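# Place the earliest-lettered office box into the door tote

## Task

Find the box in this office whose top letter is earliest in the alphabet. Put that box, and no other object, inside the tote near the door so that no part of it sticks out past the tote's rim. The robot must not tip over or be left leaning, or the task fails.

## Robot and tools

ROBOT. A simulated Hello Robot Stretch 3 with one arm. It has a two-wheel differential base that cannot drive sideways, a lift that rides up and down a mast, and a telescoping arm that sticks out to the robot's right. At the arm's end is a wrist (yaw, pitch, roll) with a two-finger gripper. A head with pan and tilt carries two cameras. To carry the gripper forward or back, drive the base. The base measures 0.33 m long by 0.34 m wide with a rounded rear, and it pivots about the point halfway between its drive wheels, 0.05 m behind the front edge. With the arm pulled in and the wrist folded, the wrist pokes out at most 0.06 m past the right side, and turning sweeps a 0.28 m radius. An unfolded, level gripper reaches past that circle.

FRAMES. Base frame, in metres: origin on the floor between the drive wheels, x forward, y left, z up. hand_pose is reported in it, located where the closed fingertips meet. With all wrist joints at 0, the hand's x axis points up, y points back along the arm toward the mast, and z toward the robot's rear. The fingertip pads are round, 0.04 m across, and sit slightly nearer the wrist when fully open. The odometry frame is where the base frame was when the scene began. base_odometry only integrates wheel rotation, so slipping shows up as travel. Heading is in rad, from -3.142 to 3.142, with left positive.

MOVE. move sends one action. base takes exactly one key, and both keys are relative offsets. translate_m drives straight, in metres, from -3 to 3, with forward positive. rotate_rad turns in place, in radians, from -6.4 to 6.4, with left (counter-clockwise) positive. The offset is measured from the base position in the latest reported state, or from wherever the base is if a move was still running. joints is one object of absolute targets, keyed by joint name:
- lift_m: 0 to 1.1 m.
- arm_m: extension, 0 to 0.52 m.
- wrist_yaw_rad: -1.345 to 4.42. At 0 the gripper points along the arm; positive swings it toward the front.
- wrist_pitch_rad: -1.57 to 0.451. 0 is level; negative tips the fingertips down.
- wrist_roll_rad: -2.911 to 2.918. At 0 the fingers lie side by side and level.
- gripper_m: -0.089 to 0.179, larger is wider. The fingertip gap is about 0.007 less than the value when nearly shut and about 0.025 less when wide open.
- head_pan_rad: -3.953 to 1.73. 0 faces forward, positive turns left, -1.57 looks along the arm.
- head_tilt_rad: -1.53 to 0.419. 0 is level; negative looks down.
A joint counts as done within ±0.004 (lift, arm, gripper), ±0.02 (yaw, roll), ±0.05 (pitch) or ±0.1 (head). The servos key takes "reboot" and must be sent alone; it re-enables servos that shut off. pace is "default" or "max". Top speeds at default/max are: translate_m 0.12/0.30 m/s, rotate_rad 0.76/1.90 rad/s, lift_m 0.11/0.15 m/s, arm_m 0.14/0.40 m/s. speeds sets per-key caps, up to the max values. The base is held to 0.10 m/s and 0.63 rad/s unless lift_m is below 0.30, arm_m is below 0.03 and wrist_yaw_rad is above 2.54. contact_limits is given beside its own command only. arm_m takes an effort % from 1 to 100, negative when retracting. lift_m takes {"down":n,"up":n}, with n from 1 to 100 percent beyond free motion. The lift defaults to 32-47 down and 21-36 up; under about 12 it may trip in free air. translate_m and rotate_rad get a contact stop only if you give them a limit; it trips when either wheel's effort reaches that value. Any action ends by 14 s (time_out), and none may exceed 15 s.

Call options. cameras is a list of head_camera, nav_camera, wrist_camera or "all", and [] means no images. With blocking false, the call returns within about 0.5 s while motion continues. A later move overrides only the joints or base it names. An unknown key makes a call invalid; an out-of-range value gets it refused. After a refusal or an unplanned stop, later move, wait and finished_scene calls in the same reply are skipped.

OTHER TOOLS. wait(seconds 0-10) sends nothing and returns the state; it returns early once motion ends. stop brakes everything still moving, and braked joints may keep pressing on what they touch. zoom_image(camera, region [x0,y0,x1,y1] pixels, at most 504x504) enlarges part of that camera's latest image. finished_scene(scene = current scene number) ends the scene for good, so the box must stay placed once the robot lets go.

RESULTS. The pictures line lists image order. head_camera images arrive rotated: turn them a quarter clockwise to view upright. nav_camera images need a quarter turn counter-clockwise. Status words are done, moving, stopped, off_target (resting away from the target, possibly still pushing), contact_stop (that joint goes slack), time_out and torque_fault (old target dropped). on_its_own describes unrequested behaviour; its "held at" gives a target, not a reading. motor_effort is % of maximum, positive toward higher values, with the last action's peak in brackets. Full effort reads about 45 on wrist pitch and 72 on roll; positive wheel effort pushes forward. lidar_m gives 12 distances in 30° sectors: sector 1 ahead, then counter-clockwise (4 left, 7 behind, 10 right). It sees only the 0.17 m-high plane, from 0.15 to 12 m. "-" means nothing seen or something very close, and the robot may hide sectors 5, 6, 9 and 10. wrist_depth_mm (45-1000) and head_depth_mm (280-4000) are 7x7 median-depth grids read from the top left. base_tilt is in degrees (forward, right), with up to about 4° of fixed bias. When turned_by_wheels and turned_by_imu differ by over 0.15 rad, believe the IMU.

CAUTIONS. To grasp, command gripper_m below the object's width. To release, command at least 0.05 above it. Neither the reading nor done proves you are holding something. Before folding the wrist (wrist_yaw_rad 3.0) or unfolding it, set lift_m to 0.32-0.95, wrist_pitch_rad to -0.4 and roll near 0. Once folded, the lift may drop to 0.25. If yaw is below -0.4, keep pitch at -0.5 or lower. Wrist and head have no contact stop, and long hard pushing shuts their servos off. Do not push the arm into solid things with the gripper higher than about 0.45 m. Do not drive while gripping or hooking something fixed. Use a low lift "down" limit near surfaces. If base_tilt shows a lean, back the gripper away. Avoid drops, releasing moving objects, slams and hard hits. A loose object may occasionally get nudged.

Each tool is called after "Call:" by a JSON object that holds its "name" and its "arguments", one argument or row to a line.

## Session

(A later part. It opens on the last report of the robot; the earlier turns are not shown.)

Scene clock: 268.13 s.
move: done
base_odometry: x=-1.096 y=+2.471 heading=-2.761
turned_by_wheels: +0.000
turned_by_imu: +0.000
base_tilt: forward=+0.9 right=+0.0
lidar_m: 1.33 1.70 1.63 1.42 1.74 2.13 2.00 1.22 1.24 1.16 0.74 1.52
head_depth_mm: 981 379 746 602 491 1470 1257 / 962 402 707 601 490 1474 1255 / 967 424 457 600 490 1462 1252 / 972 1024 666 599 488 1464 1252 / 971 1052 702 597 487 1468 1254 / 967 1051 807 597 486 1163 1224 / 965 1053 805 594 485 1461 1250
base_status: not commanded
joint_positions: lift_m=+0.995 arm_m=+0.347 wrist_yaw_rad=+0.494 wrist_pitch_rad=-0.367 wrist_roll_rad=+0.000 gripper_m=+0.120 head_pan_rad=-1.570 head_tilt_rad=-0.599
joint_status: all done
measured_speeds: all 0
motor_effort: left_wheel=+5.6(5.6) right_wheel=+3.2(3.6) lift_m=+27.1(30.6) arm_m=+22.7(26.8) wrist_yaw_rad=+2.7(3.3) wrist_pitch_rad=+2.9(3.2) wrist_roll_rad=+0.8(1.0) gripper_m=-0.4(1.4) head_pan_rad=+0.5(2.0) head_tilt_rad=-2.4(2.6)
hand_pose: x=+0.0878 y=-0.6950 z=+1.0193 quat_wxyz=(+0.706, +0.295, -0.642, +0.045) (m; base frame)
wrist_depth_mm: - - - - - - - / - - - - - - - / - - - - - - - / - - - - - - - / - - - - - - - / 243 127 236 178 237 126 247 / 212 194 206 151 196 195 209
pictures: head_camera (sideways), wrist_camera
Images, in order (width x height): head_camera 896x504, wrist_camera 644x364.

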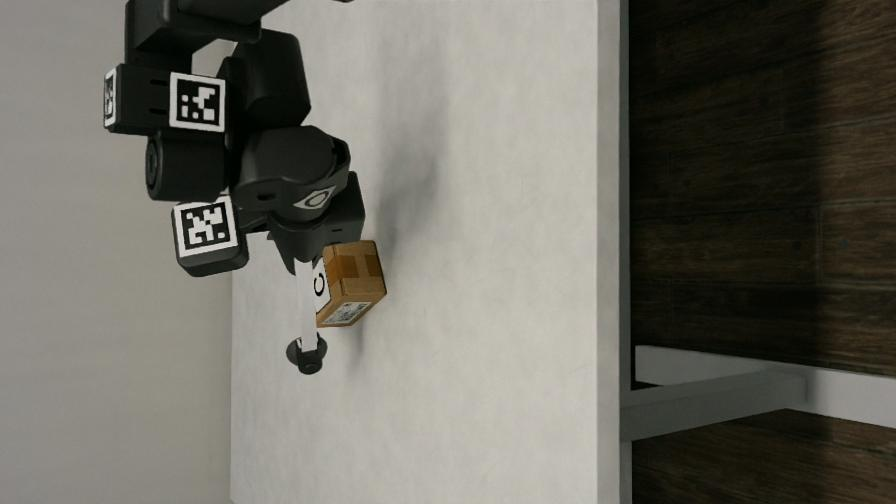

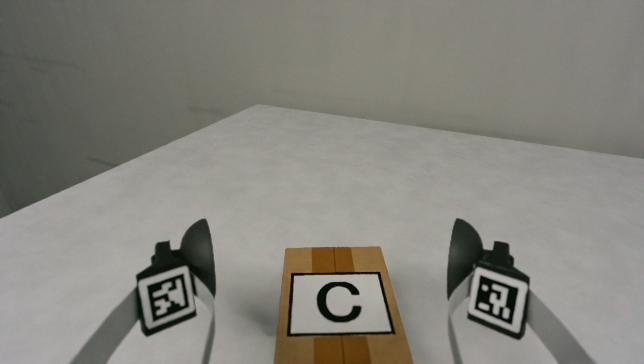

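Call:
{"name": "move", "arguments": {
  "joints": {"lift_m": 0.942},
  "speeds": {"lift_m": 0.06},
  "contact_limits": {"lift_m": {"down": 14}},
  "cameras": ["wrist_camera"]
}}

Call:
{"name": "move", "arguments": {
  "joints": {"gripper_m": 0.03},
  "cameras": ["wrist_camera"]
}}

Scene clock: 280.80 s.
move: done
base_odometry: x=-1.096 y=+2.471 heading=-2.761
turned_by_wheels: +0.000
turned_by_imu: +0.001
base_tilt: forward=+0.9 right=-0.1
lidar_m: 1.33 1.71 1.63 1.42 1.74 2.13 2.00 1.22 1.24 1.16 0.74 1.52
head_depth_mm: 978 1048 360 578 491 1471 1257 / 978 1026 450 599 489 1466 1251 / 973 1057 460 557 488 1470 1251 / 970 1052 537 578 489 1451 1254 / 969 1052 771 598 488 1456 1246 / 966 1056 811 596 486 1162 1217 / 972 1051 808 595 486 1464 1250
base_status: not commanded
joint_positions: lift_m=+0.942 arm_m=+0.347 wrist_yaw_rad=+0.494 wrist_pitch_rad=-0.367 wrist_roll_rad=+0.000 gripper_m=+0.120 head_pan_rad=-1.570 head_tilt_rad=-0.599
joint_status: all done
measured_speeds: all 0
motor_effort: left_wheel=+5.6(5.7) right_wheel=+2.8(3.5) lift_m=+20.4(22.3) arm_m=+8.9(13.5) wrist_yaw_rad=+3.0(3.6) wrist_pitch_rad=+2.9(3.4) wrist_roll_rad=+0.8(1.0) gripper_m=+0.0(1.1) head_pan_rad=-0.4(1.6) head_tilt_rad=-2.9(3.5)
contact_limits: lift_m down 14 (down: maximum 72; up: maximum 65)
hand_pose: x=+0.0878 y=-0.6950 z=+0.9663 quat_wxyz=(+0.706, +0.295, -0.642, +0.045) (m; base frame)
wrist_depth_mm: - - - - - - - / - - - - - - - / - - - - - - - / - 259 258 160 247 261 262 / 212 212 212 132 145 215 215 / 167 127 163 108 108 126 175 / - 138 147 115 115 139 148
pictures: wrist_camera
Images, in order (width x height): wrist_camera 644x364.

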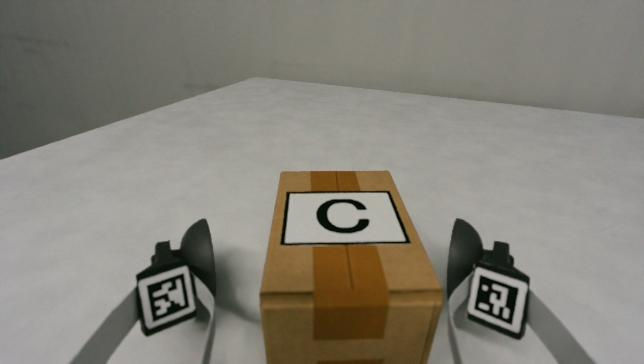

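Scene clock: 282.23 s.
move: done
base_odometry: x=-1.096 y=+2.471 heading=-2.761
turned_by_wheels: +0.000
turned_by_imu: +0.000
base_tilt: forward=+1.2 right=-0.1
lidar_m: 1.33 1.70 1.63 1.42 1.74 2.13 2.00 1.22 1.24 1.16 0.74 1.52
head_depth_mm: 974 1042 360 579 491 1471 1256 / 975 1029 450 601 490 1463 1267 / 973 1055 461 558 489 1456 1255 / 972 1052 536 578 487 1464 1249 / 973 1054 772 599 487 1461 1251 / 968 1052 811 597 487 1160 1218 / 968 1045 806 598 486 1466 1246
base_status: not commanded
joint_positions: lift_m=+0.942 arm_m=+0.347 wrist_yaw_rad=+0.495 wrist_pitch_rad=-0.367 wrist_roll_rad=+0.000 gripper_m=+0.031 head_pan_rad=-1.570 head_tilt_rad=-0.599
joint_status: all done
measured_speeds: all 0
motor_effort: left_wheel=+5.4(5.6) right_wheel=+2.6(3.5) lift_m=+20.3(20.9) arm_m=+3.8(8.8) wrist_yaw_rad=+2.2(3.4) wrist_pitch_rad=+3.2(3.3) wrist_roll_rad=+0.7(1.2) gripper_m=-27.1(98.8) head_pan_rad=-0.1(1.3) head_tilt_rad=-3.6(4.4)
contact_limits: lift_m down 14 (down: maximum 72; up: maximum 65)
hand_pose: x=+0.0879 y=-0.6949 z=+0.9663 quat_wxyz=(+0.706, +0.295, -0.642, +0.045) (m; base frame)
wrist_depth_mm: - - - - - - - / - - - - - - - / - - - - - - - / - 257 259 160 247 261 262 / 212 212 153 132 147 215 215 / 167 174 127 110 112 169 175 / 147 121 139 119 130 139 148
pictures: wrist_camera
Images, in order (width x height): wrist_camera 644x364.

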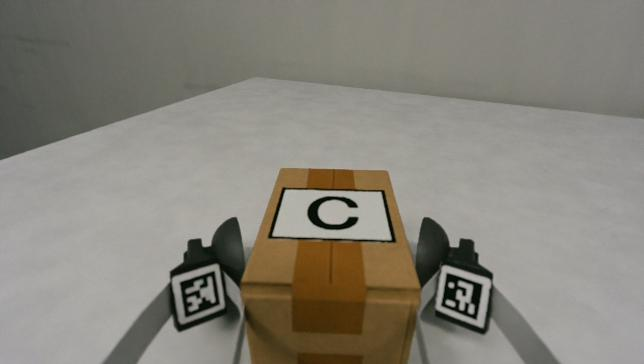

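Call:
{"name": "move", "arguments": {
  "joints": {"gripper_m": -0.02},
  "cameras": []
}}

Call:
{"name": "move", "arguments": {
  "joints": {"lift_m": 1.02},
  "speeds": {"lift_m": 0.08},
  "cameras": ["wrist_camera"]
}}

Scene clock: 286.57 s.
move: done
base_odometry: x=-1.096 y=+2.471 heading=-2.761
turned_by_wheels: +0.000
turned_by_imu: +0.001
base_tilt: forward=+0.9 right=-0.1
lidar_m: 1.33 1.70 1.63 1.43 1.74 2.13 2.00 1.22 1.24 1.16 0.74 1.52
head_depth_mm: 976 1048 360 579 490 1474 1259 / 977 1029 449 599 489 1477 1257 / 969 1062 460 557 489 1460 1251 / 975 1054 536 578 488 1459 1247 / 972 1055 771 597 487 1456 1252 / 970 1050 808 598 486 1165 1217 / 967 1046 807 594 486 1458 1250
base_status: not commanded
joint_positions: lift_m=+0.942 arm_m=+0.347 wrist_yaw_rad=+0.495 wrist_pitch_rad=-0.367 wrist_roll_rad=+0.000 gripper_m=-0.017 head_pan_rad=-1.570 head_tilt_rad=-0.600
joint_status: all done
measured_speeds: all 0
motor_effort: left_wheel=+5.3(5.7) right_wheel=+3.0(3.6) lift_m=+20.5(20.9) arm_m=-10.2(10.2) wrist_yaw_rad=+2.5(2.9) wrist_pitch_rad=+3.1(3.3) wrist_roll_rad=+0.8(1.1) gripper_m=-49.9(98.8) head_pan_rad=-0.3(2.4) head_tilt_rad=-3.4(4.2)
contact_limits: lift_m down 14 (down: maximum 72; up: maximum 65)
hand_pose: x=+0.0879 y=-0.6949 z=+0.9663 quat_wxyz=(+0.706, +0.295, -0.642, +0.045) (m; base frame)
wrist_depth_mm: - - - - - - - / - - - - - - - / - - - - - - - / - 257 259 160 248 261 263 / 211 211 153 132 148 215 216 / 168 174 124 110 117 169 175 / 147 121 139 119 130 123 148
pictures: none
No camera images: "cameras" was empty.

Scene clock: 288.23 s.
move: done
base_odometry: x=-1.096 y=+2.471 heading=-2.761
turned_by_wheels: +0.000
turned_by_imu: +0.000
base_tilt: forward=+0.9 right=-0.2
lidar_m: 1.32 1.70 1.63 1.42 1.74 2.13 2.00 1.22 1.24 1.16 0.74 1.51
head_depth_mm: 944 410 817 604 490 1464 1253 / 937 401 776 599 488 1473 1251 / 959 415 497 599 487 1461 1253 / 968 491 705 598 488 1455 1258 / 966 1053 733 596 487 1453 1251 / 972 1045 809 596 487 1169 1216 / 969 1049 806 595 486 1460 1253
base_status: not commanded
joint_positions: lift_m=+1.020 arm_m=+0.347 wrist_yaw_rad=+0.495 wrist_pitch_rad=-0.373 wrist_roll_rad=+0.000 gripper_m=-0.010 head_pan_rad=-1.570 head_tilt_rad=-0.600
joint_status: all done
measured_speeds: all 0
on_its_own: gripper_m is held at -0.009, not at your -0.020, by its stall guard, which is still easing
motor_effort: left_wheel=+5.4(5.6) right_wheel=+3.1(3.5) lift_m=+30.8(33.3) arm_m=-15.1(15.4) wrist_yaw_rad=+2.4(3.1) wrist_pitch_rad=+4.3(4.4) wrist_roll_rad=+0.9(1.0) gripper_m=-1.6(49.7) head_pan_rad=+0.9(2.1) head_tilt_rad=-2.8(4.3)
hand_pose: x=+0.0876 y=-0.6943 z=+1.0428 quat_wxyz=(+0.706, +0.298, -0.641, +0.043) (m; base frame)
wrist_depth_mm: - - - - - - - / - - - - - - - / - - - - - - - / - - - 168 - - - / - - 149 135 144 - - / 264 122 127 111 118 125 259 / 238 116 131 118 127 220 234
pictures: wrist_camera
Images, in order (width x height): wrist_camera 644x364.

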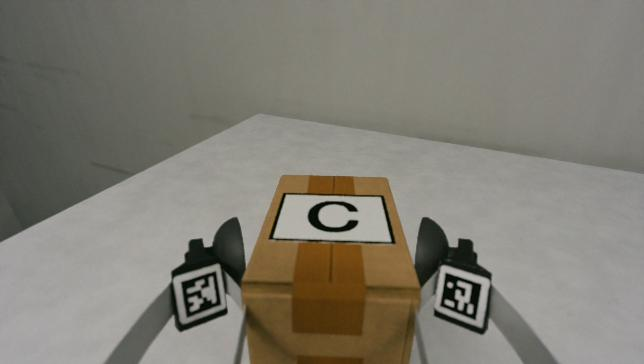

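Call:
{"name": "move", "arguments": {
  "joints": {"arm_m": 0.0, "wrist_yaw_rad": 1.57},
  "speeds": {"arm_m": 0.25},
  "cameras": ["wrist_camera"]
}}

Call:
{"name": "move", "arguments": {
  "base": {"rotate_rad": -0.571},
  "joints": {"lift_m": 0.5, "wrist_pitch_rad": -0.4},
  "pace": "max",
  "cameras": ["wrist_camera"]
}}

Call:
{"name": "move", "arguments": {
  "joints": {"wrist_yaw_rad": 2.65},
  "cameras": []
}}

Call:
{"name": "move", "arguments": {
  "joints": {"lift_m": 0.28},
  "pace": "max",
  "cameras": ["wrist_camera"]
}}

Scene clock: 350.80 s.
move: done
base_odometry: x=-1.096 y=+2.471 heading=-2.761
turned_by_wheels: +0.000
turned_by_imu: +0.001
base_tilt: forward=+0.9 right=+0.0
lidar_m: 1.33 1.70 1.63 1.42 1.74 2.13 2.00 1.22 1.24 1.16 0.74 1.52
head_depth_mm: 975 1062 817 - - - 1203 / 972 1060 815 - - - 1182 / 975 1052 815 - - - - / 970 1051 813 598 486 - - / 969 1053 812 597 488 1539 - / 968 1047 809 595 486 - - / 973 1041 803 595 - - -
base_status: not commanded
joint_positions: lift_m=+1.020 arm_m=+0.002 wrist_yaw_rad=+1.567 wrist_pitch_rad=-0.373 wrist_roll_rad=+0.000 gripper_m=-0.004 head_pan_rad=-1.570 head_tilt_rad=-0.600
joint_status: all done
joint sent to its limit — arm_m, lower limit.
measured_speeds: all 0
on_its_own: gripper_m is held at -0.006, not at your -0.020, by its stall guard, which is not easing now
motor_effort: left_wheel=+5.3(5.7) right_wheel=+2.7(3.5) lift_m=+30.1(31.0) arm_m=-23.4(26.6) wrist_yaw_rad=+3.4(6.9) wrist_pitch_rad=+4.0(4.6) wrist_roll_rad=+0.9(1.1) gripper_m=-22.1(23.6) head_pan_rad=+1.9(2.8) head_tilt_rad=-1.4(4.1)
hand_pose: x=+0.2084 y=-0.1477 z=+1.0428 quat_wxyz=(+0.585, +0.583, -0.399, +0.397) (m; base frame)
wrist_depth_mm: - - - - - - - / - - - - - - - / - - - - - - - / - - - 180 - - - / - - 150 135 150 - - / - - 127 111 117 - - / - 121 127 118 127 - 246
pictures: wrist_camera
Images, in order (width x height): wrist_camera 644x364.

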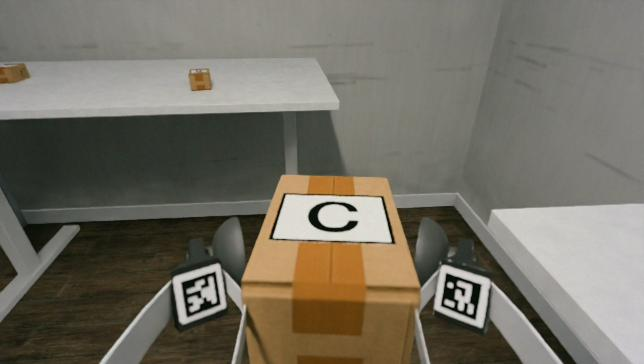

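Scene clock: 355.07 s.
move: done
base_odometry: x=-1.096 y=+2.471 heading=+2.952
turned_by_wheels: -0.571
turned_by_imu: -0.568
base_tilt: forward=+1.0 right=-0.2
lidar_m: 1.47 1.33 1.79 1.63 1.42 1.74 2.17 2.00 1.22 1.26 1.16 0.74
head_depth_mm: 1435 1276 818 681 1629 1478 1258 / 1335 1272 816 650 1710 1468 1253 / 1252 1272 819 599 1764 1466 1249 / 1176 1217 814 599 1664 1468 1250 / 1109 1165 814 597 522 1461 1245 / 1048 1112 809 596 503 1462 1257 / 994 1070 805 595 471 1463 1247
base_status: done
joint_positions: lift_m=+0.500 arm_m=+0.002 wrist_yaw_rad=+1.567 wrist_pitch_rad=-0.424 wrist_roll_rad=+0.000 gripper_m=-0.004 head_pan_rad=-1.570 head_tilt_rad=-0.600
joint_status: all done
measured_speeds: all 0
on_its_own: gripper_m is held at -0.006, not at your -0.020, by its stall guard, which is not easing now
motor_effort: left_wheel=+9.1(16.3) right_wheel=-9.4(14.7) lift_m=+22.2(27.1) arm_m=-22.6(23.6) wrist_yaw_rad=+3.0(3.7) wrist_pitch_rad=+4.0(7.8) wrist_roll_rad=+0.6(1.1) gripper_m=-22.8(23.8) head_pan_rad=+2.3(3.2) head_tilt_rad=-2.0(4.3)
hand_pose: x=+0.2023 y=-0.1476 z=+0.5113 quat_wxyz=(+0.595, +0.593, -0.384, +0.383) (m; base frame)
wrist_depth_mm: - - - - - - - / - - - - - 549 - / - - - - - 599 - / - - - 179 - 982 - / 969 - 150 135 150 944 924 / 811 816 127 111 118 799 820 / 721 121 127 118 126 661 690
pictures: wrist_camera
Images, in order (width x height): wrist_camera 644x364.

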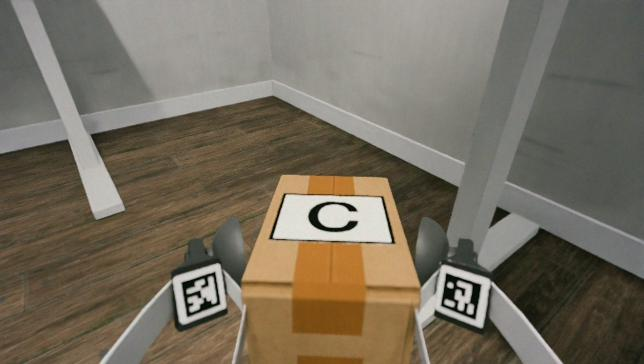

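Scene clock: 356.60 s.
move: done
base_odometry: x=-1.096 y=+2.471 heading=+2.952
turned_by_wheels: +0.000
turned_by_imu: +0.000
base_tilt: forward=+1.0 right=-0.2
lidar_m: 1.47 1.32 1.80 1.63 1.43 1.74 2.17 2.00 1.22 1.26 1.16 0.74
head_depth_mm: 1438 1274 821 681 1642 1467 1264 / 1332 1276 814 649 1721 1469 1254 / 1242 1277 818 600 1775 1452 1252 / 1171 1223 814 598 1678 1456 1242 / 1107 1169 811 598 520 1468 1248 / 1048 1110 807 596 502 1463 1250 / 990 1062 806 596 471 1448 1250
base_status: not commanded
joint_positions: lift_m=+0.500 arm_m=+0.002 wrist_yaw_rad=+2.647 wrist_pitch_rad=-0.424 wrist_roll_rad=+0.000 gripper_m=-0.004 head_pan_rad=-1.570 head_tilt_rad=-0.600
joint_status: all done
measured_speeds: all 0
on_its_own: gripper_m is held at -0.006, not at your -0.020, by its stall guard, which is not easing now
motor_effort: left_wheel=+9.4(9.5) right_wheel=-9.6(10.1) lift_m=+23.2(23.2) arm_m=-23.1(23.3) wrist_yaw_rad=+3.9(6.0) wrist_pitch_rad=+4.5(4.5) wrist_roll_rad=+0.9(1.1) gripper_m=-22.3(23.4) head_pan_rad=+1.8(3.6) head_tilt_rad=-1.7(3.4)
hand_pose: x=+0.0850 y=+0.0500 z=+0.5113 quat_wxyz=(+0.314, +0.706, -0.025, +0.634) (m; base frame)
wrist_depth_mm: - - - - - - - / - - - - - - - / - - - - - - - / - - - 179 - - - / 982 979 149 135 150 993 988 / 767 816 127 110 118 793 810 / 192 121 127 118 127 653 697
pictures: none
No camera images: "cameras" was empty.

Scene clock: 358.87 s.
move: done
base_odometry: x=-1.096 y=+2.471 heading=+2.952
turned_by_wheels: +0.000
turned_by_imu: +0.000
base_tilt: forward=+0.9 right=-0.2
lidar_m: 1.46 1.33 1.79 1.63 1.42 1.74 2.16 2.00 1.22 1.26 1.16 0.74
head_depth_mm: 1431 1272 823 679 1627 1465 1257 / 1337 1269 818 649 1716 1465 1252 / 1250 1268 815 600 1758 1456 1258 / 1171 1217 811 600 1670 1473 1257 / 1104 1167 814 597 518 1465 1249 / 1049 1108 810 596 502 1455 1250 / 990 1067 806 595 471 1455 1249
base_status: not commanded
joint_positions: lift_m=+0.280 arm_m=+0.002 wrist_yaw_rad=+2.647 wrist_pitch_rad=-0.424 wrist_roll_rad=+0.000 gripper_m=-0.004 head_pan_rad=-1.570 head_tilt_rad=-0.600
joint_status: all done
measured_speeds: all 0
on_its_own: gripper_m is held at -0.006, not at your -0.020, by its stall guard, which is not easing now
motor_effort: left_wheel=+9.2(9.5) right_wheel=-9.5(10.1) lift_m=+22.4(24.4) arm_m=-22.3(23.4) wrist_yaw_rad=+3.5(3.9) wrist_pitch_rad=+4.2(4.5) wrist_roll_rad=+0.8(1.1) gripper_m=-22.2(23.7) head_pan_rad=+3.0(3.8) head_tilt_rad=-1.7(4.0)
hand_pose: x=+0.0849 y=+0.0500 z=+0.2913 quat_wxyz=(+0.314, +0.706, -0.025, +0.634) (m; base frame)
wrist_depth_mm: - - - - - - - / - - - - - - - / - - - - - - - / 800 805 847 179 801 794 801 / 632 637 150 135 150 645 635 / 493 525 127 111 118 512 528 / 191 107 131 118 127 428 453
pictures: wrist_camera
Images, in order (width x height): wrist_camera 644x364.

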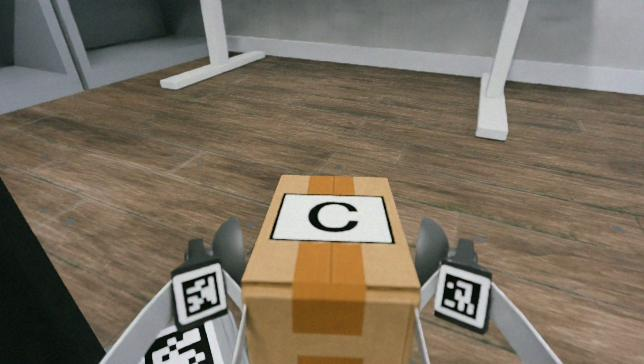

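Call:
{"name": "move", "arguments": {
  "base": {"translate_m": -1.9},
  "joints": {"head_tilt_rad": -0.6, "head_pan_rad": -3.1},
  "pace": "max",
  "cameras": ["nav_camera"]
}}

Scene clock: 370.10 s.
move: done
base_odometry: x=+0.770 y=+2.112 heading=+2.952
turned_by_wheels: +0.000
turned_by_imu: +0.004
base_tilt: forward=+0.9 right=-0.2
lidar_m: 2.52 2.31 0.55 0.60 2.47 0.81 0.54 0.49 0.50 0.63 1.31 1.91
head_depth_mm: 566 636 730 852 1025 1280 1259 / 532 594 672 773 923 1116 1241 / 501 555 624 712 830 995 1183 / 474 523 581 657 758 890 1072 / 449 492 546 613 696 806 955 / 427 466 512 571 644 738 864 / 407 442 485 536 599 679 784
base_status: done
joint_positions: lift_m=+0.280 arm_m=+0.002 wrist_yaw_rad=+2.647 wrist_pitch_rad=-0.424 wrist_roll_rad=+0.000 gripper_m=-0.004 head_pan_rad=-3.100 head_tilt_rad=-0.600
joint_status: all done
measured_speeds: all 0
on_its_own: gripper_m is held at -0.006, not at your -0.020, by its stall guard, which is not easing now
motor_effort: left_wheel=-1.3(12.0) right_wheel=-4.8(17.9) lift_m=+30.5(31.4) arm_m=-19.2(21.9) wrist_yaw_rad=+3.2(3.9) wrist_pitch_rad=+4.0(4.7) wrist_roll_rad=+0.7(1.3) gripper_m=-22.7(23.6) head_pan_rad=+3.3(5.6) head_tilt_rad=-1.1(3.9)
hand_pose: x=+0.0848 y=+0.0501 z=+0.2913 quat_wxyz=(+0.314, +0.706, -0.024, +0.634) (m; base frame)
wrist_depth_mm: - - - - - - - / - - - - - - - / - - - 986 - - - / 797 797 732 179 803 808 803 / 632 638 149 135 150 640 637 / 218 526 127 110 117 507 528 / 192 107 131 118 131 429 455
pictures: nav_camera (sideways)
Images, in order (width x height): nav_camera 672x504.

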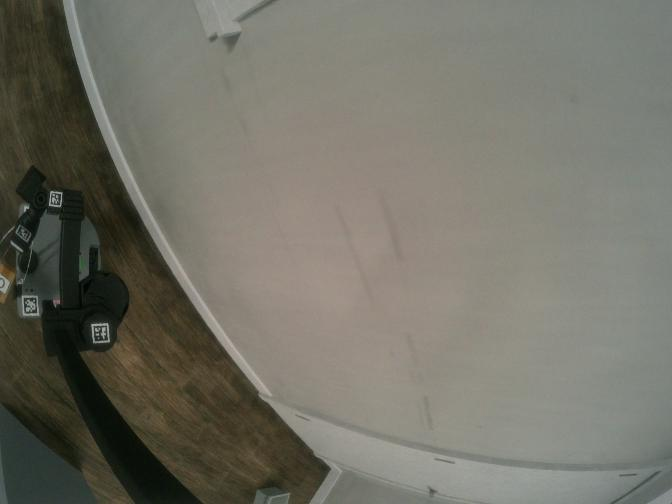

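Call:
{"name": "move", "arguments": {
  "base": {"rotate_rad": -0.978},
  "pace": "max",
  "cameras": []
}}

Call:
{"name": "move", "arguments": {
  "base": {"translate_m": -1.36},
  "pace": "max",
  "cameras": ["nav_camera", "head_camera"]
}}

Scene clock: 376.10 s.
move: done
base_odometry: x=+0.770 y=+2.112 heading=+1.974
turned_by_wheels: -0.978
turned_by_imu: -0.973
base_tilt: forward=+1.0 right=+0.0
lidar_m: 1.63 1.90 2.53 1.38 0.57 0.64 2.36 0.73 0.52 0.49 0.51 0.67
head_depth_mm: 2064 2297 2518 2268 1782 1466 1254 / 2095 2304 2585 2245 1773 1472 1262 / 2098 2318 2548 2139 1779 1474 1248 / 2106 2330 2606 2175 1759 1467 1253 / 2108 2350 2548 2246 1770 1468 1248 / 1706 1745 1782 1854 1703 1461 1247 / 1251 1243 1311 1373 1396 1385 1256
base_status: done
joint_positions: lift_m=+0.280 arm_m=+0.002 wrist_yaw_rad=+2.647 wrist_pitch_rad=-0.424 wrist_roll_rad=+0.000 gripper_m=-0.004 head_pan_rad=-3.100 head_tilt_rad=-0.600
joint_status: not commanded
measured_speeds: all 0
on_its_own: gripper_m is held at -0.006, not at your -0.020, by its stall guard, which is not easing now
motor_effort: left_wheel=+9.2(17.5) right_wheel=-6.3(16.9) lift_m=+29.4(29.8) arm_m=-23.4(23.5) wrist_yaw_rad=+2.8(3.4) wrist_pitch_rad=+4.1(4.5) wrist_roll_rad=+0.7(1.1) gripper_m=-22.4(23.5) head_pan_rad=+2.1(3.9) head_tilt_rad=-2.1(2.3)
hand_pose: x=+0.0848 y=+0.0501 z=+0.2913 quat_wxyz=(+0.314, +0.706, -0.024, +0.634) (m; base frame)
wrist_depth_mm: - - - - - - - / - - - - - - - / - - - - - - - / 814 807 844 179 794 802 805 / 642 634 150 135 151 641 641 / 218 527 127 111 117 509 529 / 192 107 131 118 127 427 452
pictures: none
No camera images: "cameras" was empty.

Scene clock: 382.00 s.
move: done
base_odometry: x=+1.304 y=+0.862 heading=+1.974
turned_by_wheels: +0.000
turned_by_imu: +0.003
base_tilt: forward=+1.0 right=-0.2
lidar_m: 1.85 0.74 0.84 2.08 1.67 1.17 1.12 0.80 0.56 0.53 0.57 0.76
head_depth_mm: 931 1016 1132 1275 1476 1467 1254 / 933 1026 1140 1285 1466 1466 1256 / 934 1039 1150 1292 1479 1474 1201 / 942 1038 1157 1311 1507 1458 1200 / 951 1047 1158 1326 1514 1470 1253 / 957 1047 1173 1332 1515 1455 1257 / 964 1058 1185 1338 1490 1418 1245
base_status: done
joint_positions: lift_m=+0.280 arm_m=+0.002 wrist_yaw_rad=+2.647 wrist_pitch_rad=-0.424 wrist_roll_rad=+0.000 gripper_m=-0.004 head_pan_rad=-3.100 head_tilt_rad=-0.600
joint_status: not commanded
measured_speeds: all 0
on_its_own: gripper_m is held at -0.006, not at your -0.020, by its stall guard, which is not easing now
motor_effort: left_wheel=-4.3(13.2) right_wheel=+0.5(13.8) lift_m=+28.2(29.5) arm_m=-18.1(23.3) wrist_yaw_rad=+3.3(3.5) wrist_pitch_rad=+4.2(4.6) wrist_roll_rad=+0.9(1.1) gripper_m=-22.7(24.2) head_pan_rad=+0.8(3.7) head_tilt_rad=-1.5(2.5)
hand_pose: x=+0.0848 y=+0.0501 z=+0.2913 quat_wxyz=(+0.314, +0.706, -0.024, +0.634) (m; base frame)
wrist_depth_mm: - - - - - - - / - - - - - - - / - - - - - - - / 789 807 837 180 806 800 814 / 635 638 150 135 150 650 632 / 218 527 127 111 118 513 527 / 192 107 130 118 130 427 454
pictures: head_camera (sideways), nav_camera (sideways)
Images, in order (width x height): head_camera 896x504, nav_camera 672x504.

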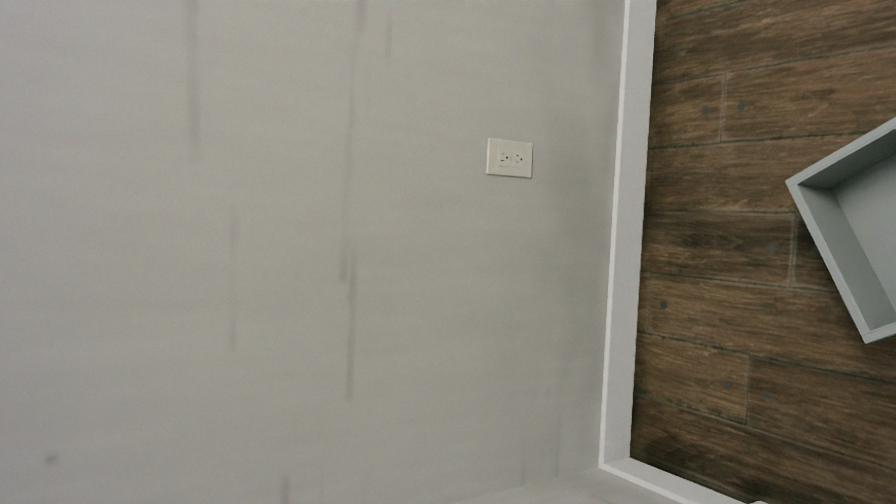

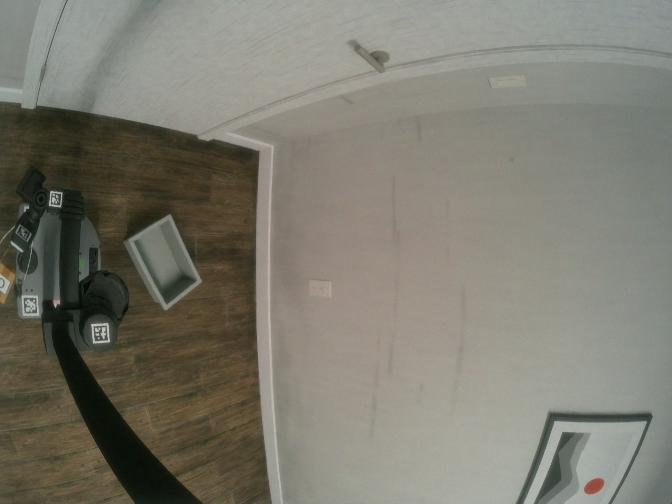

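Call:
{"name": "move", "arguments": {
  "base": {"rotate_rad": -1.495},
  "joints": {"lift_m": 0.5, "head_pan_rad": -1.57, "head_tilt_rad": -0.9},
  "pace": "max",
  "cameras": []
}}

Call:
{"name": "move", "arguments": {
  "joints": {"wrist_yaw_rad": 0.0},
  "cameras": ["head_camera"]
}}

Scene clock: 394.40 s.
move: done
base_odometry: x=+1.304 y=+0.862 heading=+0.480
turned_by_wheels: -1.495
turned_by_imu: -1.488
base_tilt: forward=+1.0 right=-0.2
lidar_m: 0.53 0.59 0.82 2.61 0.80 0.92 2.63 1.52 1.15 1.12 0.73 0.55
head_depth_mm: 990 1141 1344 1545 1409 1240 1129 / 999 1156 1360 1555 1400 1225 491 / 1014 1167 1395 1569 1352 1232 511 / 1024 1179 1415 1592 1396 1229 563 / 1032 1203 1438 1595 1407 1248 1119 / 1051 1220 1453 1599 1413 1245 1130 / 1063 1207 1336 1378 1354 1251 1132
base_status: done
joint_positions: lift_m=+0.500 arm_m=+0.002 wrist_yaw_rad=+2.647 wrist_pitch_rad=-0.424 wrist_roll_rad=+0.000 gripper_m=-0.004 head_pan_rad=-1.563 head_tilt_rad=-0.901
joint_status: all done
measured_speeds: all 0
on_its_own: gripper_m is held at -0.006, not at your -0.020, by its stall guard, which is not easing now
motor_effort: left_wheel=+9.6(16.3) right_wheel=-7.1(15.4) lift_m=+29.1(34.4) arm_m=-22.2(23.2) wrist_yaw_rad=+2.9(3.3) wrist_pitch_rad=+4.3(4.7) wrist_roll_rad=+0.8(1.2) gripper_m=-22.2(23.6) head_pan_rad=-3.5(4.7) head_tilt_rad=-5.0(6.9)
hand_pose: x=+0.0848 y=+0.0501 z=+0.5112 quat_wxyz=(+0.314, +0.706, -0.024, +0.634) (m; base frame)
wrist_depth_mm: - - - - - - - / - - - - - - - / - - - - - - - / - - - 180 - - 415 / 991 994 150 135 144 - 441 / 218 814 127 111 118 121 459 / 192 121 127 118 127 120 487
pictures: none
No camera images: "cameras" was empty.

Scene clock: 396.70 s.
move: done
base_odometry: x=+1.304 y=+0.862 heading=+0.480
turned_by_wheels: +0.000
turned_by_imu: +0.000
base_tilt: forward=+1.0 right=-0.1
lidar_m: 0.53 0.58 0.82 2.62 0.80 0.93 2.64 1.52 1.14 1.12 0.72 0.55
head_depth_mm: 990 1137 1348 1544 1403 1247 1135 / 1000 1153 1359 1553 1403 1236 490 / 1010 1166 1388 1565 1336 752 512 / 1024 1188 1406 1582 1402 1185 1092 / 1039 1193 1427 1592 1390 1245 1128 / 1047 1218 1464 1613 1405 1252 1127 / 1065 1210 1357 1402 1361 1253 1127
base_status: not commanded
joint_positions: lift_m=+0.500 arm_m=+0.002 wrist_yaw_rad=+0.003 wrist_pitch_rad=-0.424 wrist_roll_rad=+0.000 gripper_m=-0.004 head_pan_rad=-1.569 head_tilt_rad=-0.901
joint_status: all done
measured_speeds: all 0
on_its_own: gripper_m is held at -0.006, not at your -0.020, by its stall guard, which is not easing now
motor_effort: left_wheel=+9.2(9.7) right_wheel=-7.0(7.9) lift_m=+26.2(28.9) arm_m=-17.4(22.5) wrist_yaw_rad=-2.3(6.2) wrist_pitch_rad=+4.4(4.6) wrist_roll_rad=+0.7(1.1) gripper_m=-22.1(23.7) head_pan_rad=-4.0(4.0) head_tilt_rad=-4.2(5.0)
hand_pose: x=-0.0207 y=-0.3703 z=+0.5112 quat_wxyz=(+0.692, +0.150, -0.691, -0.148) (m; base frame)
wrist_depth_mm: - 826 - - - - - / - - - - - - - / - 973 - - - - - / 590 - - 168 - - - / 633 991 150 135 150 - - / 614 768 127 111 118 795 819 / - 121 127 118 120 664 700
pictures: head_camera (sideways)
Images, in order (width x height): head_camera 896x504.

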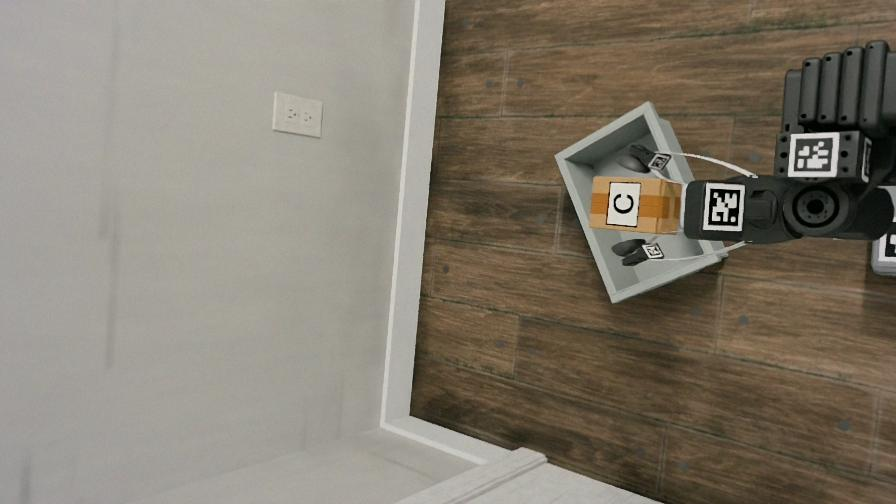

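Call:
{"name": "move", "arguments": {
  "base": {"translate_m": -0.022},
  "joints": {"wrist_pitch_rad": -1.2, "arm_m": 0.359},
  "cameras": []
}}

Call:
{"name": "move", "arguments": {
  "joints": {"lift_m": 0.26},
  "cameras": ["head_camera", "wrist_camera"]
}}

Scene clock: 409.60 s.
move: done
base_odometry: x=+1.284 y=+0.851 heading=+0.480
turned_by_wheels: +0.000
turned_by_imu: +0.001
base_tilt: forward=+1.0 right=+0.0
lidar_m: 0.55 0.61 0.86 2.72 0.81 0.93 2.61 1.52 1.15 1.12 0.76 0.57
head_depth_mm: 988 1132 1340 1551 1402 1241 1110 / 1000 1156 1368 1523 628 556 503 / 1012 1162 1379 737 1318 1228 1122 / 1025 1183 1404 1581 1344 1227 1129 / 1040 1201 1435 1598 1407 1244 1133 / 1046 1207 1459 1609 1408 1251 1129 / 1056 1234 1395 1457 1378 1242 1130
base_status: done
joint_positions: lift_m=+0.500 arm_m=+0.359 wrist_yaw_rad=+0.003 wrist_pitch_rad=-1.205 wrist_roll_rad=+0.000 gripper_m=-0.004 head_pan_rad=-1.570 head_tilt_rad=-0.901
joint_status: all done
measured_speeds: all 0
on_its_own: gripper_m is held at -0.006, not at your -0.020, by its stall guard, which is not easing now
motor_effort: left_wheel=-3.5(6.3) right_wheel=-7.4(12.5) lift_m=+21.4(22.6) arm_m=+23.9(26.1) wrist_yaw_rad=-2.5(2.7) wrist_pitch_rad=+0.5(5.5) wrist_roll_rad=+0.9(1.2) gripper_m=-22.1(24.2) head_pan_rad=-2.1(4.8) head_tilt_rad=-2.1(3.9)
hand_pose: x=-0.0214 y=-0.5732 z=+0.3908 quat_wxyz=(+0.583, +0.402, -0.582, -0.400) (m; base frame)
wrist_depth_mm: 674 666 658 664 654 654 655 / 640 644 643 636 625 633 630 / 621 621 609 605 612 607 609 / 597 592 594 175 584 580 586 / 570 574 150 134 150 556 563 / 555 555 127 110 117 542 539 / 536 121 124 118 130 517 526
pictures: none
No camera images: "cameras" was empty.

Scene clock: 412.60 s.
move: done
base_odometry: x=+1.284 y=+0.851 heading=+0.480
turned_by_wheels: +0.000
turned_by_imu: +0.000
base_tilt: forward=+0.8 right=-0.2
lidar_m: 0.55 0.61 0.86 2.72 0.81 0.93 2.60 1.52 1.15 0.54 0.76 0.57
head_depth_mm: 988 1131 1350 1538 1400 1250 1130 / 1000 1153 1366 1546 1381 1211 1091 / 1006 1172 1398 1553 935 1214 1114 / 1017 1182 1405 1579 1368 1223 1134 / 1036 1200 1434 1594 1410 1253 1124 / 1047 1215 1460 1594 1394 1255 1127 / 1057 1229 1394 1456 1377 1247 1133
base_status: not commanded
joint_positions: lift_m=+0.260 arm_m=+0.359 wrist_yaw_rad=+0.003 wrist_pitch_rad=-1.205 wrist_roll_rad=+0.000 gripper_m=-0.004 head_pan_rad=-1.570 head_tilt_rad=-0.901
joint_status: all done
measured_speeds: all 0
on_its_own: gripper_m is held at -0.006, not at your -0.020, by its stall guard, which is not easing now
motor_effort: left_wheel=-3.4(3.6) right_wheel=-7.7(7.9) lift_m=+22.7(23.3) arm_m=+19.7(24.0) wrist_yaw_rad=-2.1(2.5) wrist_pitch_rad=+0.9(1.2) wrist_roll_rad=+0.8(1.1) gripper_m=-22.4(24.0) head_pan_rad=-2.0(3.5) head_tilt_rad=-0.7(2.9)
hand_pose: x=-0.0214 y=-0.5730 z=+0.1508 quat_wxyz=(+0.583, +0.402, -0.581, -0.400) (m; base frame)
wrist_depth_mm: 383 379 378 375 373 370 371 / 365 365 363 361 360 358 356 / 353 348 347 345 240 340 344 / 338 335 211 175 308 226 330 / 324 205 151 133 150 219 317 / 197 223 127 110 117 225 302 / 191 107 127 118 127 221 188
pictures: head_camera (sideways), wrist_camera
Images, in order (width x height): head_camera 896x504, wrist_camera 644x364.

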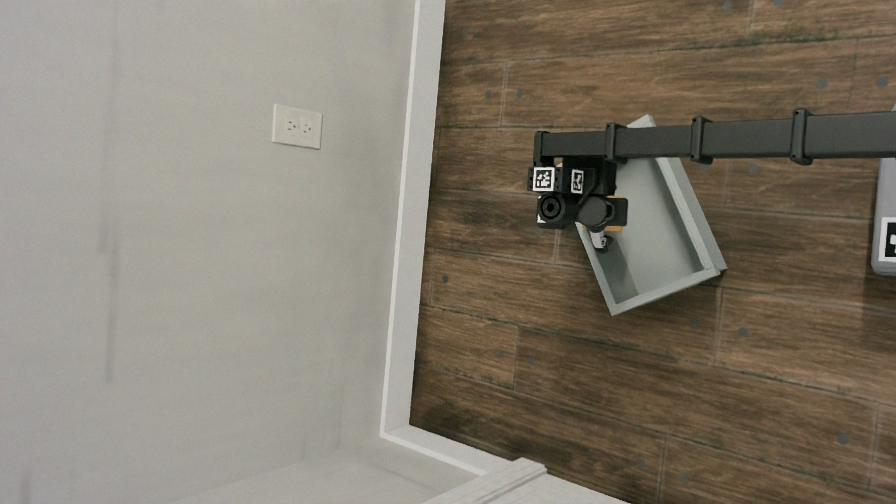

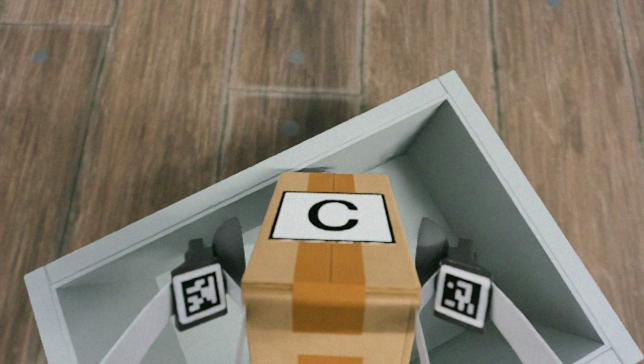

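Call:
{"name": "move", "arguments": {
  "joints": {"lift_m": 0.14},
  "speeds": {"lift_m": 0.05},
  "contact_limits": {"lift_m": {"down": 13}},
  "cameras": ["wrist_camera"]
}}

Scene clock: 429.50 s.
move: done
base_odometry: x=+1.284 y=+0.851 heading=+0.480
turned_by_wheels: +0.000
turned_by_imu: +0.001
base_tilt: forward=+0.8 right=-0.1
lidar_m: 0.55 0.60 0.86 2.73 0.81 0.93 2.61 1.52 1.14 1.12 0.75 0.57
head_depth_mm: 988 1138 1347 1549 1400 1249 1125 / 1000 1158 1360 1560 1412 1246 1105 / 1010 1164 1387 1572 1150 1165 1096 / 1024 1186 1399 1585 1401 1227 1124 / 1033 1195 1428 1604 1410 1248 1125 / 1051 1216 1446 1618 1411 1249 1124 / 1061 1226 1387 1451 1392 1251 1130
base_status: not commanded
joint_positions: lift_m=+0.140 arm_m=+0.359 wrist_yaw_rad=+0.003 wrist_pitch_rad=-1.211 wrist_roll_rad=+0.000 gripper_m=-0.004 head_pan_rad=-1.570 head_tilt_rad=-0.899
joint_status: all done
measured_speeds: all 0
on_its_own: gripper_m is held at -0.006, not at your -0.020, by its stall guard, which is not easing now
motor_effort: left_wheel=-2.8(3.6) right_wheel=-6.3(8.1) lift_m=+20.7(29.0) arm_m=+11.5(15.9) wrist_yaw_rad=-1.9(2.8) wrist_pitch_rad=+1.9(3.2) wrist_roll_rad=+0.8(1.1) gripper_m=-22.3(23.7) head_pan_rad=-1.6(3.9) head_tilt_rad=-0.6(1.8)
contact_limits: lift_m down 13 (down: maximum 72; up: maximum 65)
hand_pose: x=-0.0214 y=-0.5717 z=+0.0304 quat_wxyz=(+0.582, +0.403, -0.580, -0.402) (m; base frame)
wrist_depth_mm: 238 95 95 108 141 152 119 / - 95 114 142 194 169 122 / 99 116 143 164 211 188 133 / 124 153 186 140 201 201 142 / 163 197 153 125 128 196 156 / 191 192 130 109 110 188 181 / - 116 183 129 181 181 173
pictures: wrist_camera
Images, in order (width x height): wrist_camera 644x364.

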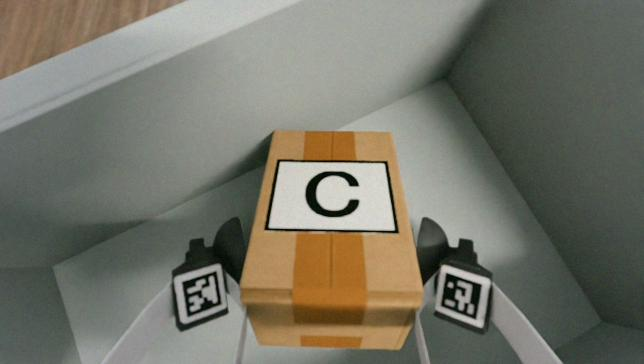

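Call:
{"name": "move", "arguments": {
  "joints": {"gripper_m": 0.12},
  "cameras": []
}}

Call:
{"name": "move", "arguments": {
  "joints": {"lift_m": 0.4},
  "cameras": ["wrist_camera", "head_camera"]
}}

Scene clock: 433.63 s.
move: done
base_odometry: x=+1.284 y=+0.851 heading=+0.480
turned_by_wheels: +0.000
turned_by_imu: +0.001
base_tilt: forward=+1.1 right=-0.2
lidar_m: 0.55 0.60 0.86 2.72 0.81 0.93 2.61 1.51 1.15 1.12 0.75 0.57
head_depth_mm: 990 1142 1341 1537 1396 1247 1123 / 995 1153 1361 1556 1405 1250 1111 / 1015 1166 1391 1575 1151 1164 1092 / 1018 1187 1409 1583 1411 1226 1125 / 1033 1192 1427 1593 1403 1253 1124 / 1040 1212 1451 1607 1411 1247 1121 / 1059 1226 1382 1459 1384 1252 1124
base_status: not commanded
joint_positions: lift_m=+0.140 arm_m=+0.359 wrist_yaw_rad=+0.003 wrist_pitch_rad=-1.208 wrist_roll_rad=+0.000 gripper_m=+0.120 head_pan_rad=-1.570 head_tilt_rad=-0.899
joint_status: all done
measured_speeds: all 0
motor_effort: left_wheel=-2.8(3.0) right_wheel=-5.9(6.7) lift_m=+25.6(29.1) arm_m=+6.0(8.6) wrist_yaw_rad=-1.8(2.3) wrist_pitch_rad=+1.2(2.4) wrist_roll_rad=+0.8(1.1) gripper_m=+0.5(90.7) head_pan_rad=-1.4(3.7) head_tilt_rad=-2.3(3.2)
contact_limits: lift_m down 13 (down: maximum 72; up: maximum 65)
hand_pose: x=-0.0214 y=-0.5723 z=+0.0306 quat_wxyz=(+0.583, +0.403, -0.581, -0.401) (m; base frame)
wrist_depth_mm: 239 95 94 108 141 151 119 / - 94 113 143 196 168 123 / - 115 142 198 211 188 133 / 124 151 190 152 202 200 142 / 162 196 197 147 194 194 158 / 191 126 144 142 187 126 181 / - 183 185 137 183 181 169
pictures: none
No camera images: "cameras" was empty.

Scene clock: 436.83 s.
move: done
base_odometry: x=+1.284 y=+0.851 heading=+0.480
turned_by_wheels: +0.000
turned_by_imu: +0.000
base_tilt: forward=+1.0 right=-0.1
lidar_m: 0.55 0.60 0.86 2.73 0.81 0.93 2.61 1.52 1.15 1.12 0.76 0.57
head_depth_mm: 993 1137 1337 1532 1399 1244 1124 / 1003 1155 1361 1564 1338 667 589 / 1012 1171 1390 1571 884 1233 1124 / 1022 1180 1399 1575 1332 1232 1125 / 1036 1199 1432 1596 1409 1249 1124 / 1046 1213 1449 1612 1405 1252 1127 / 1060 1227 1399 1445 1379 1251 1124
base_status: not commanded
joint_positions: lift_m=+0.400 arm_m=+0.359 wrist_yaw_rad=+0.003 wrist_pitch_rad=-1.207 wrist_roll_rad=+0.000 gripper_m=+0.120 head_pan_rad=-1.570 head_tilt_rad=-0.899
joint_status: all done
measured_speeds: all 0
motor_effort: left_wheel=-3.0(3.1) right_wheel=-6.4(6.9) lift_m=+30.2(32.5) arm_m=+1.4(6.2) wrist_yaw_rad=-1.3(2.1) wrist_pitch_rad=+1.1(1.7) wrist_roll_rad=+0.8(1.1) gripper_m=-0.2(1.3) head_pan_rad=-1.1(2.7) head_tilt_rad=-3.7(5.4)
hand_pose: x=-0.0214 y=-0.5726 z=+0.2906 quat_wxyz=(+0.583, +0.402, -0.581, -0.401) (m; base frame)
wrist_depth_mm: 551 548 544 545 538 530 538 / 531 524 523 516 521 515 514 / 507 501 499 508 494 495 493 / 488 485 480 375 428 477 478 / 469 470 347 408 420 459 460 / 451 126 - 396 - 126 445 / 439 429 - 411 351 429 428
pictures: head_camera (sideways), wrist_camera
Images, in order (width x height): head_camera 896x504, wrist_camera 644x364.

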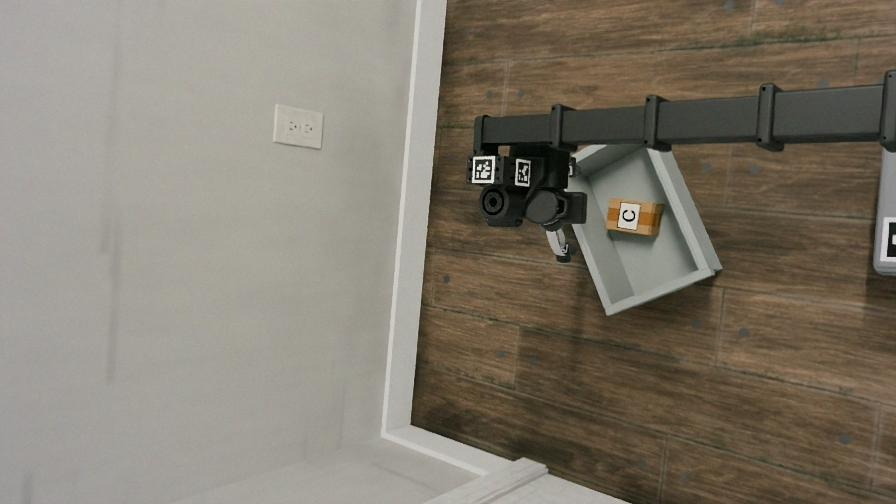

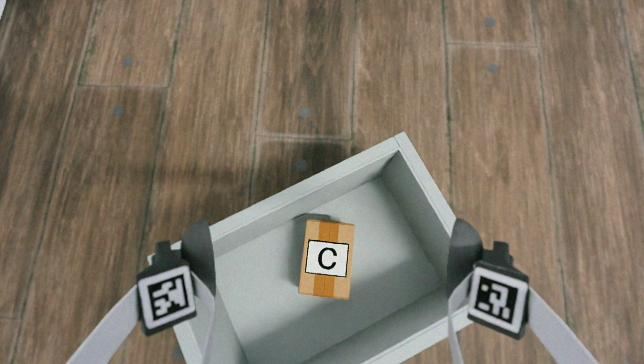

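Call:
{"name": "finished_scene", "arguments": {
  "scene": 2
}}

The scene is finished: the task was done.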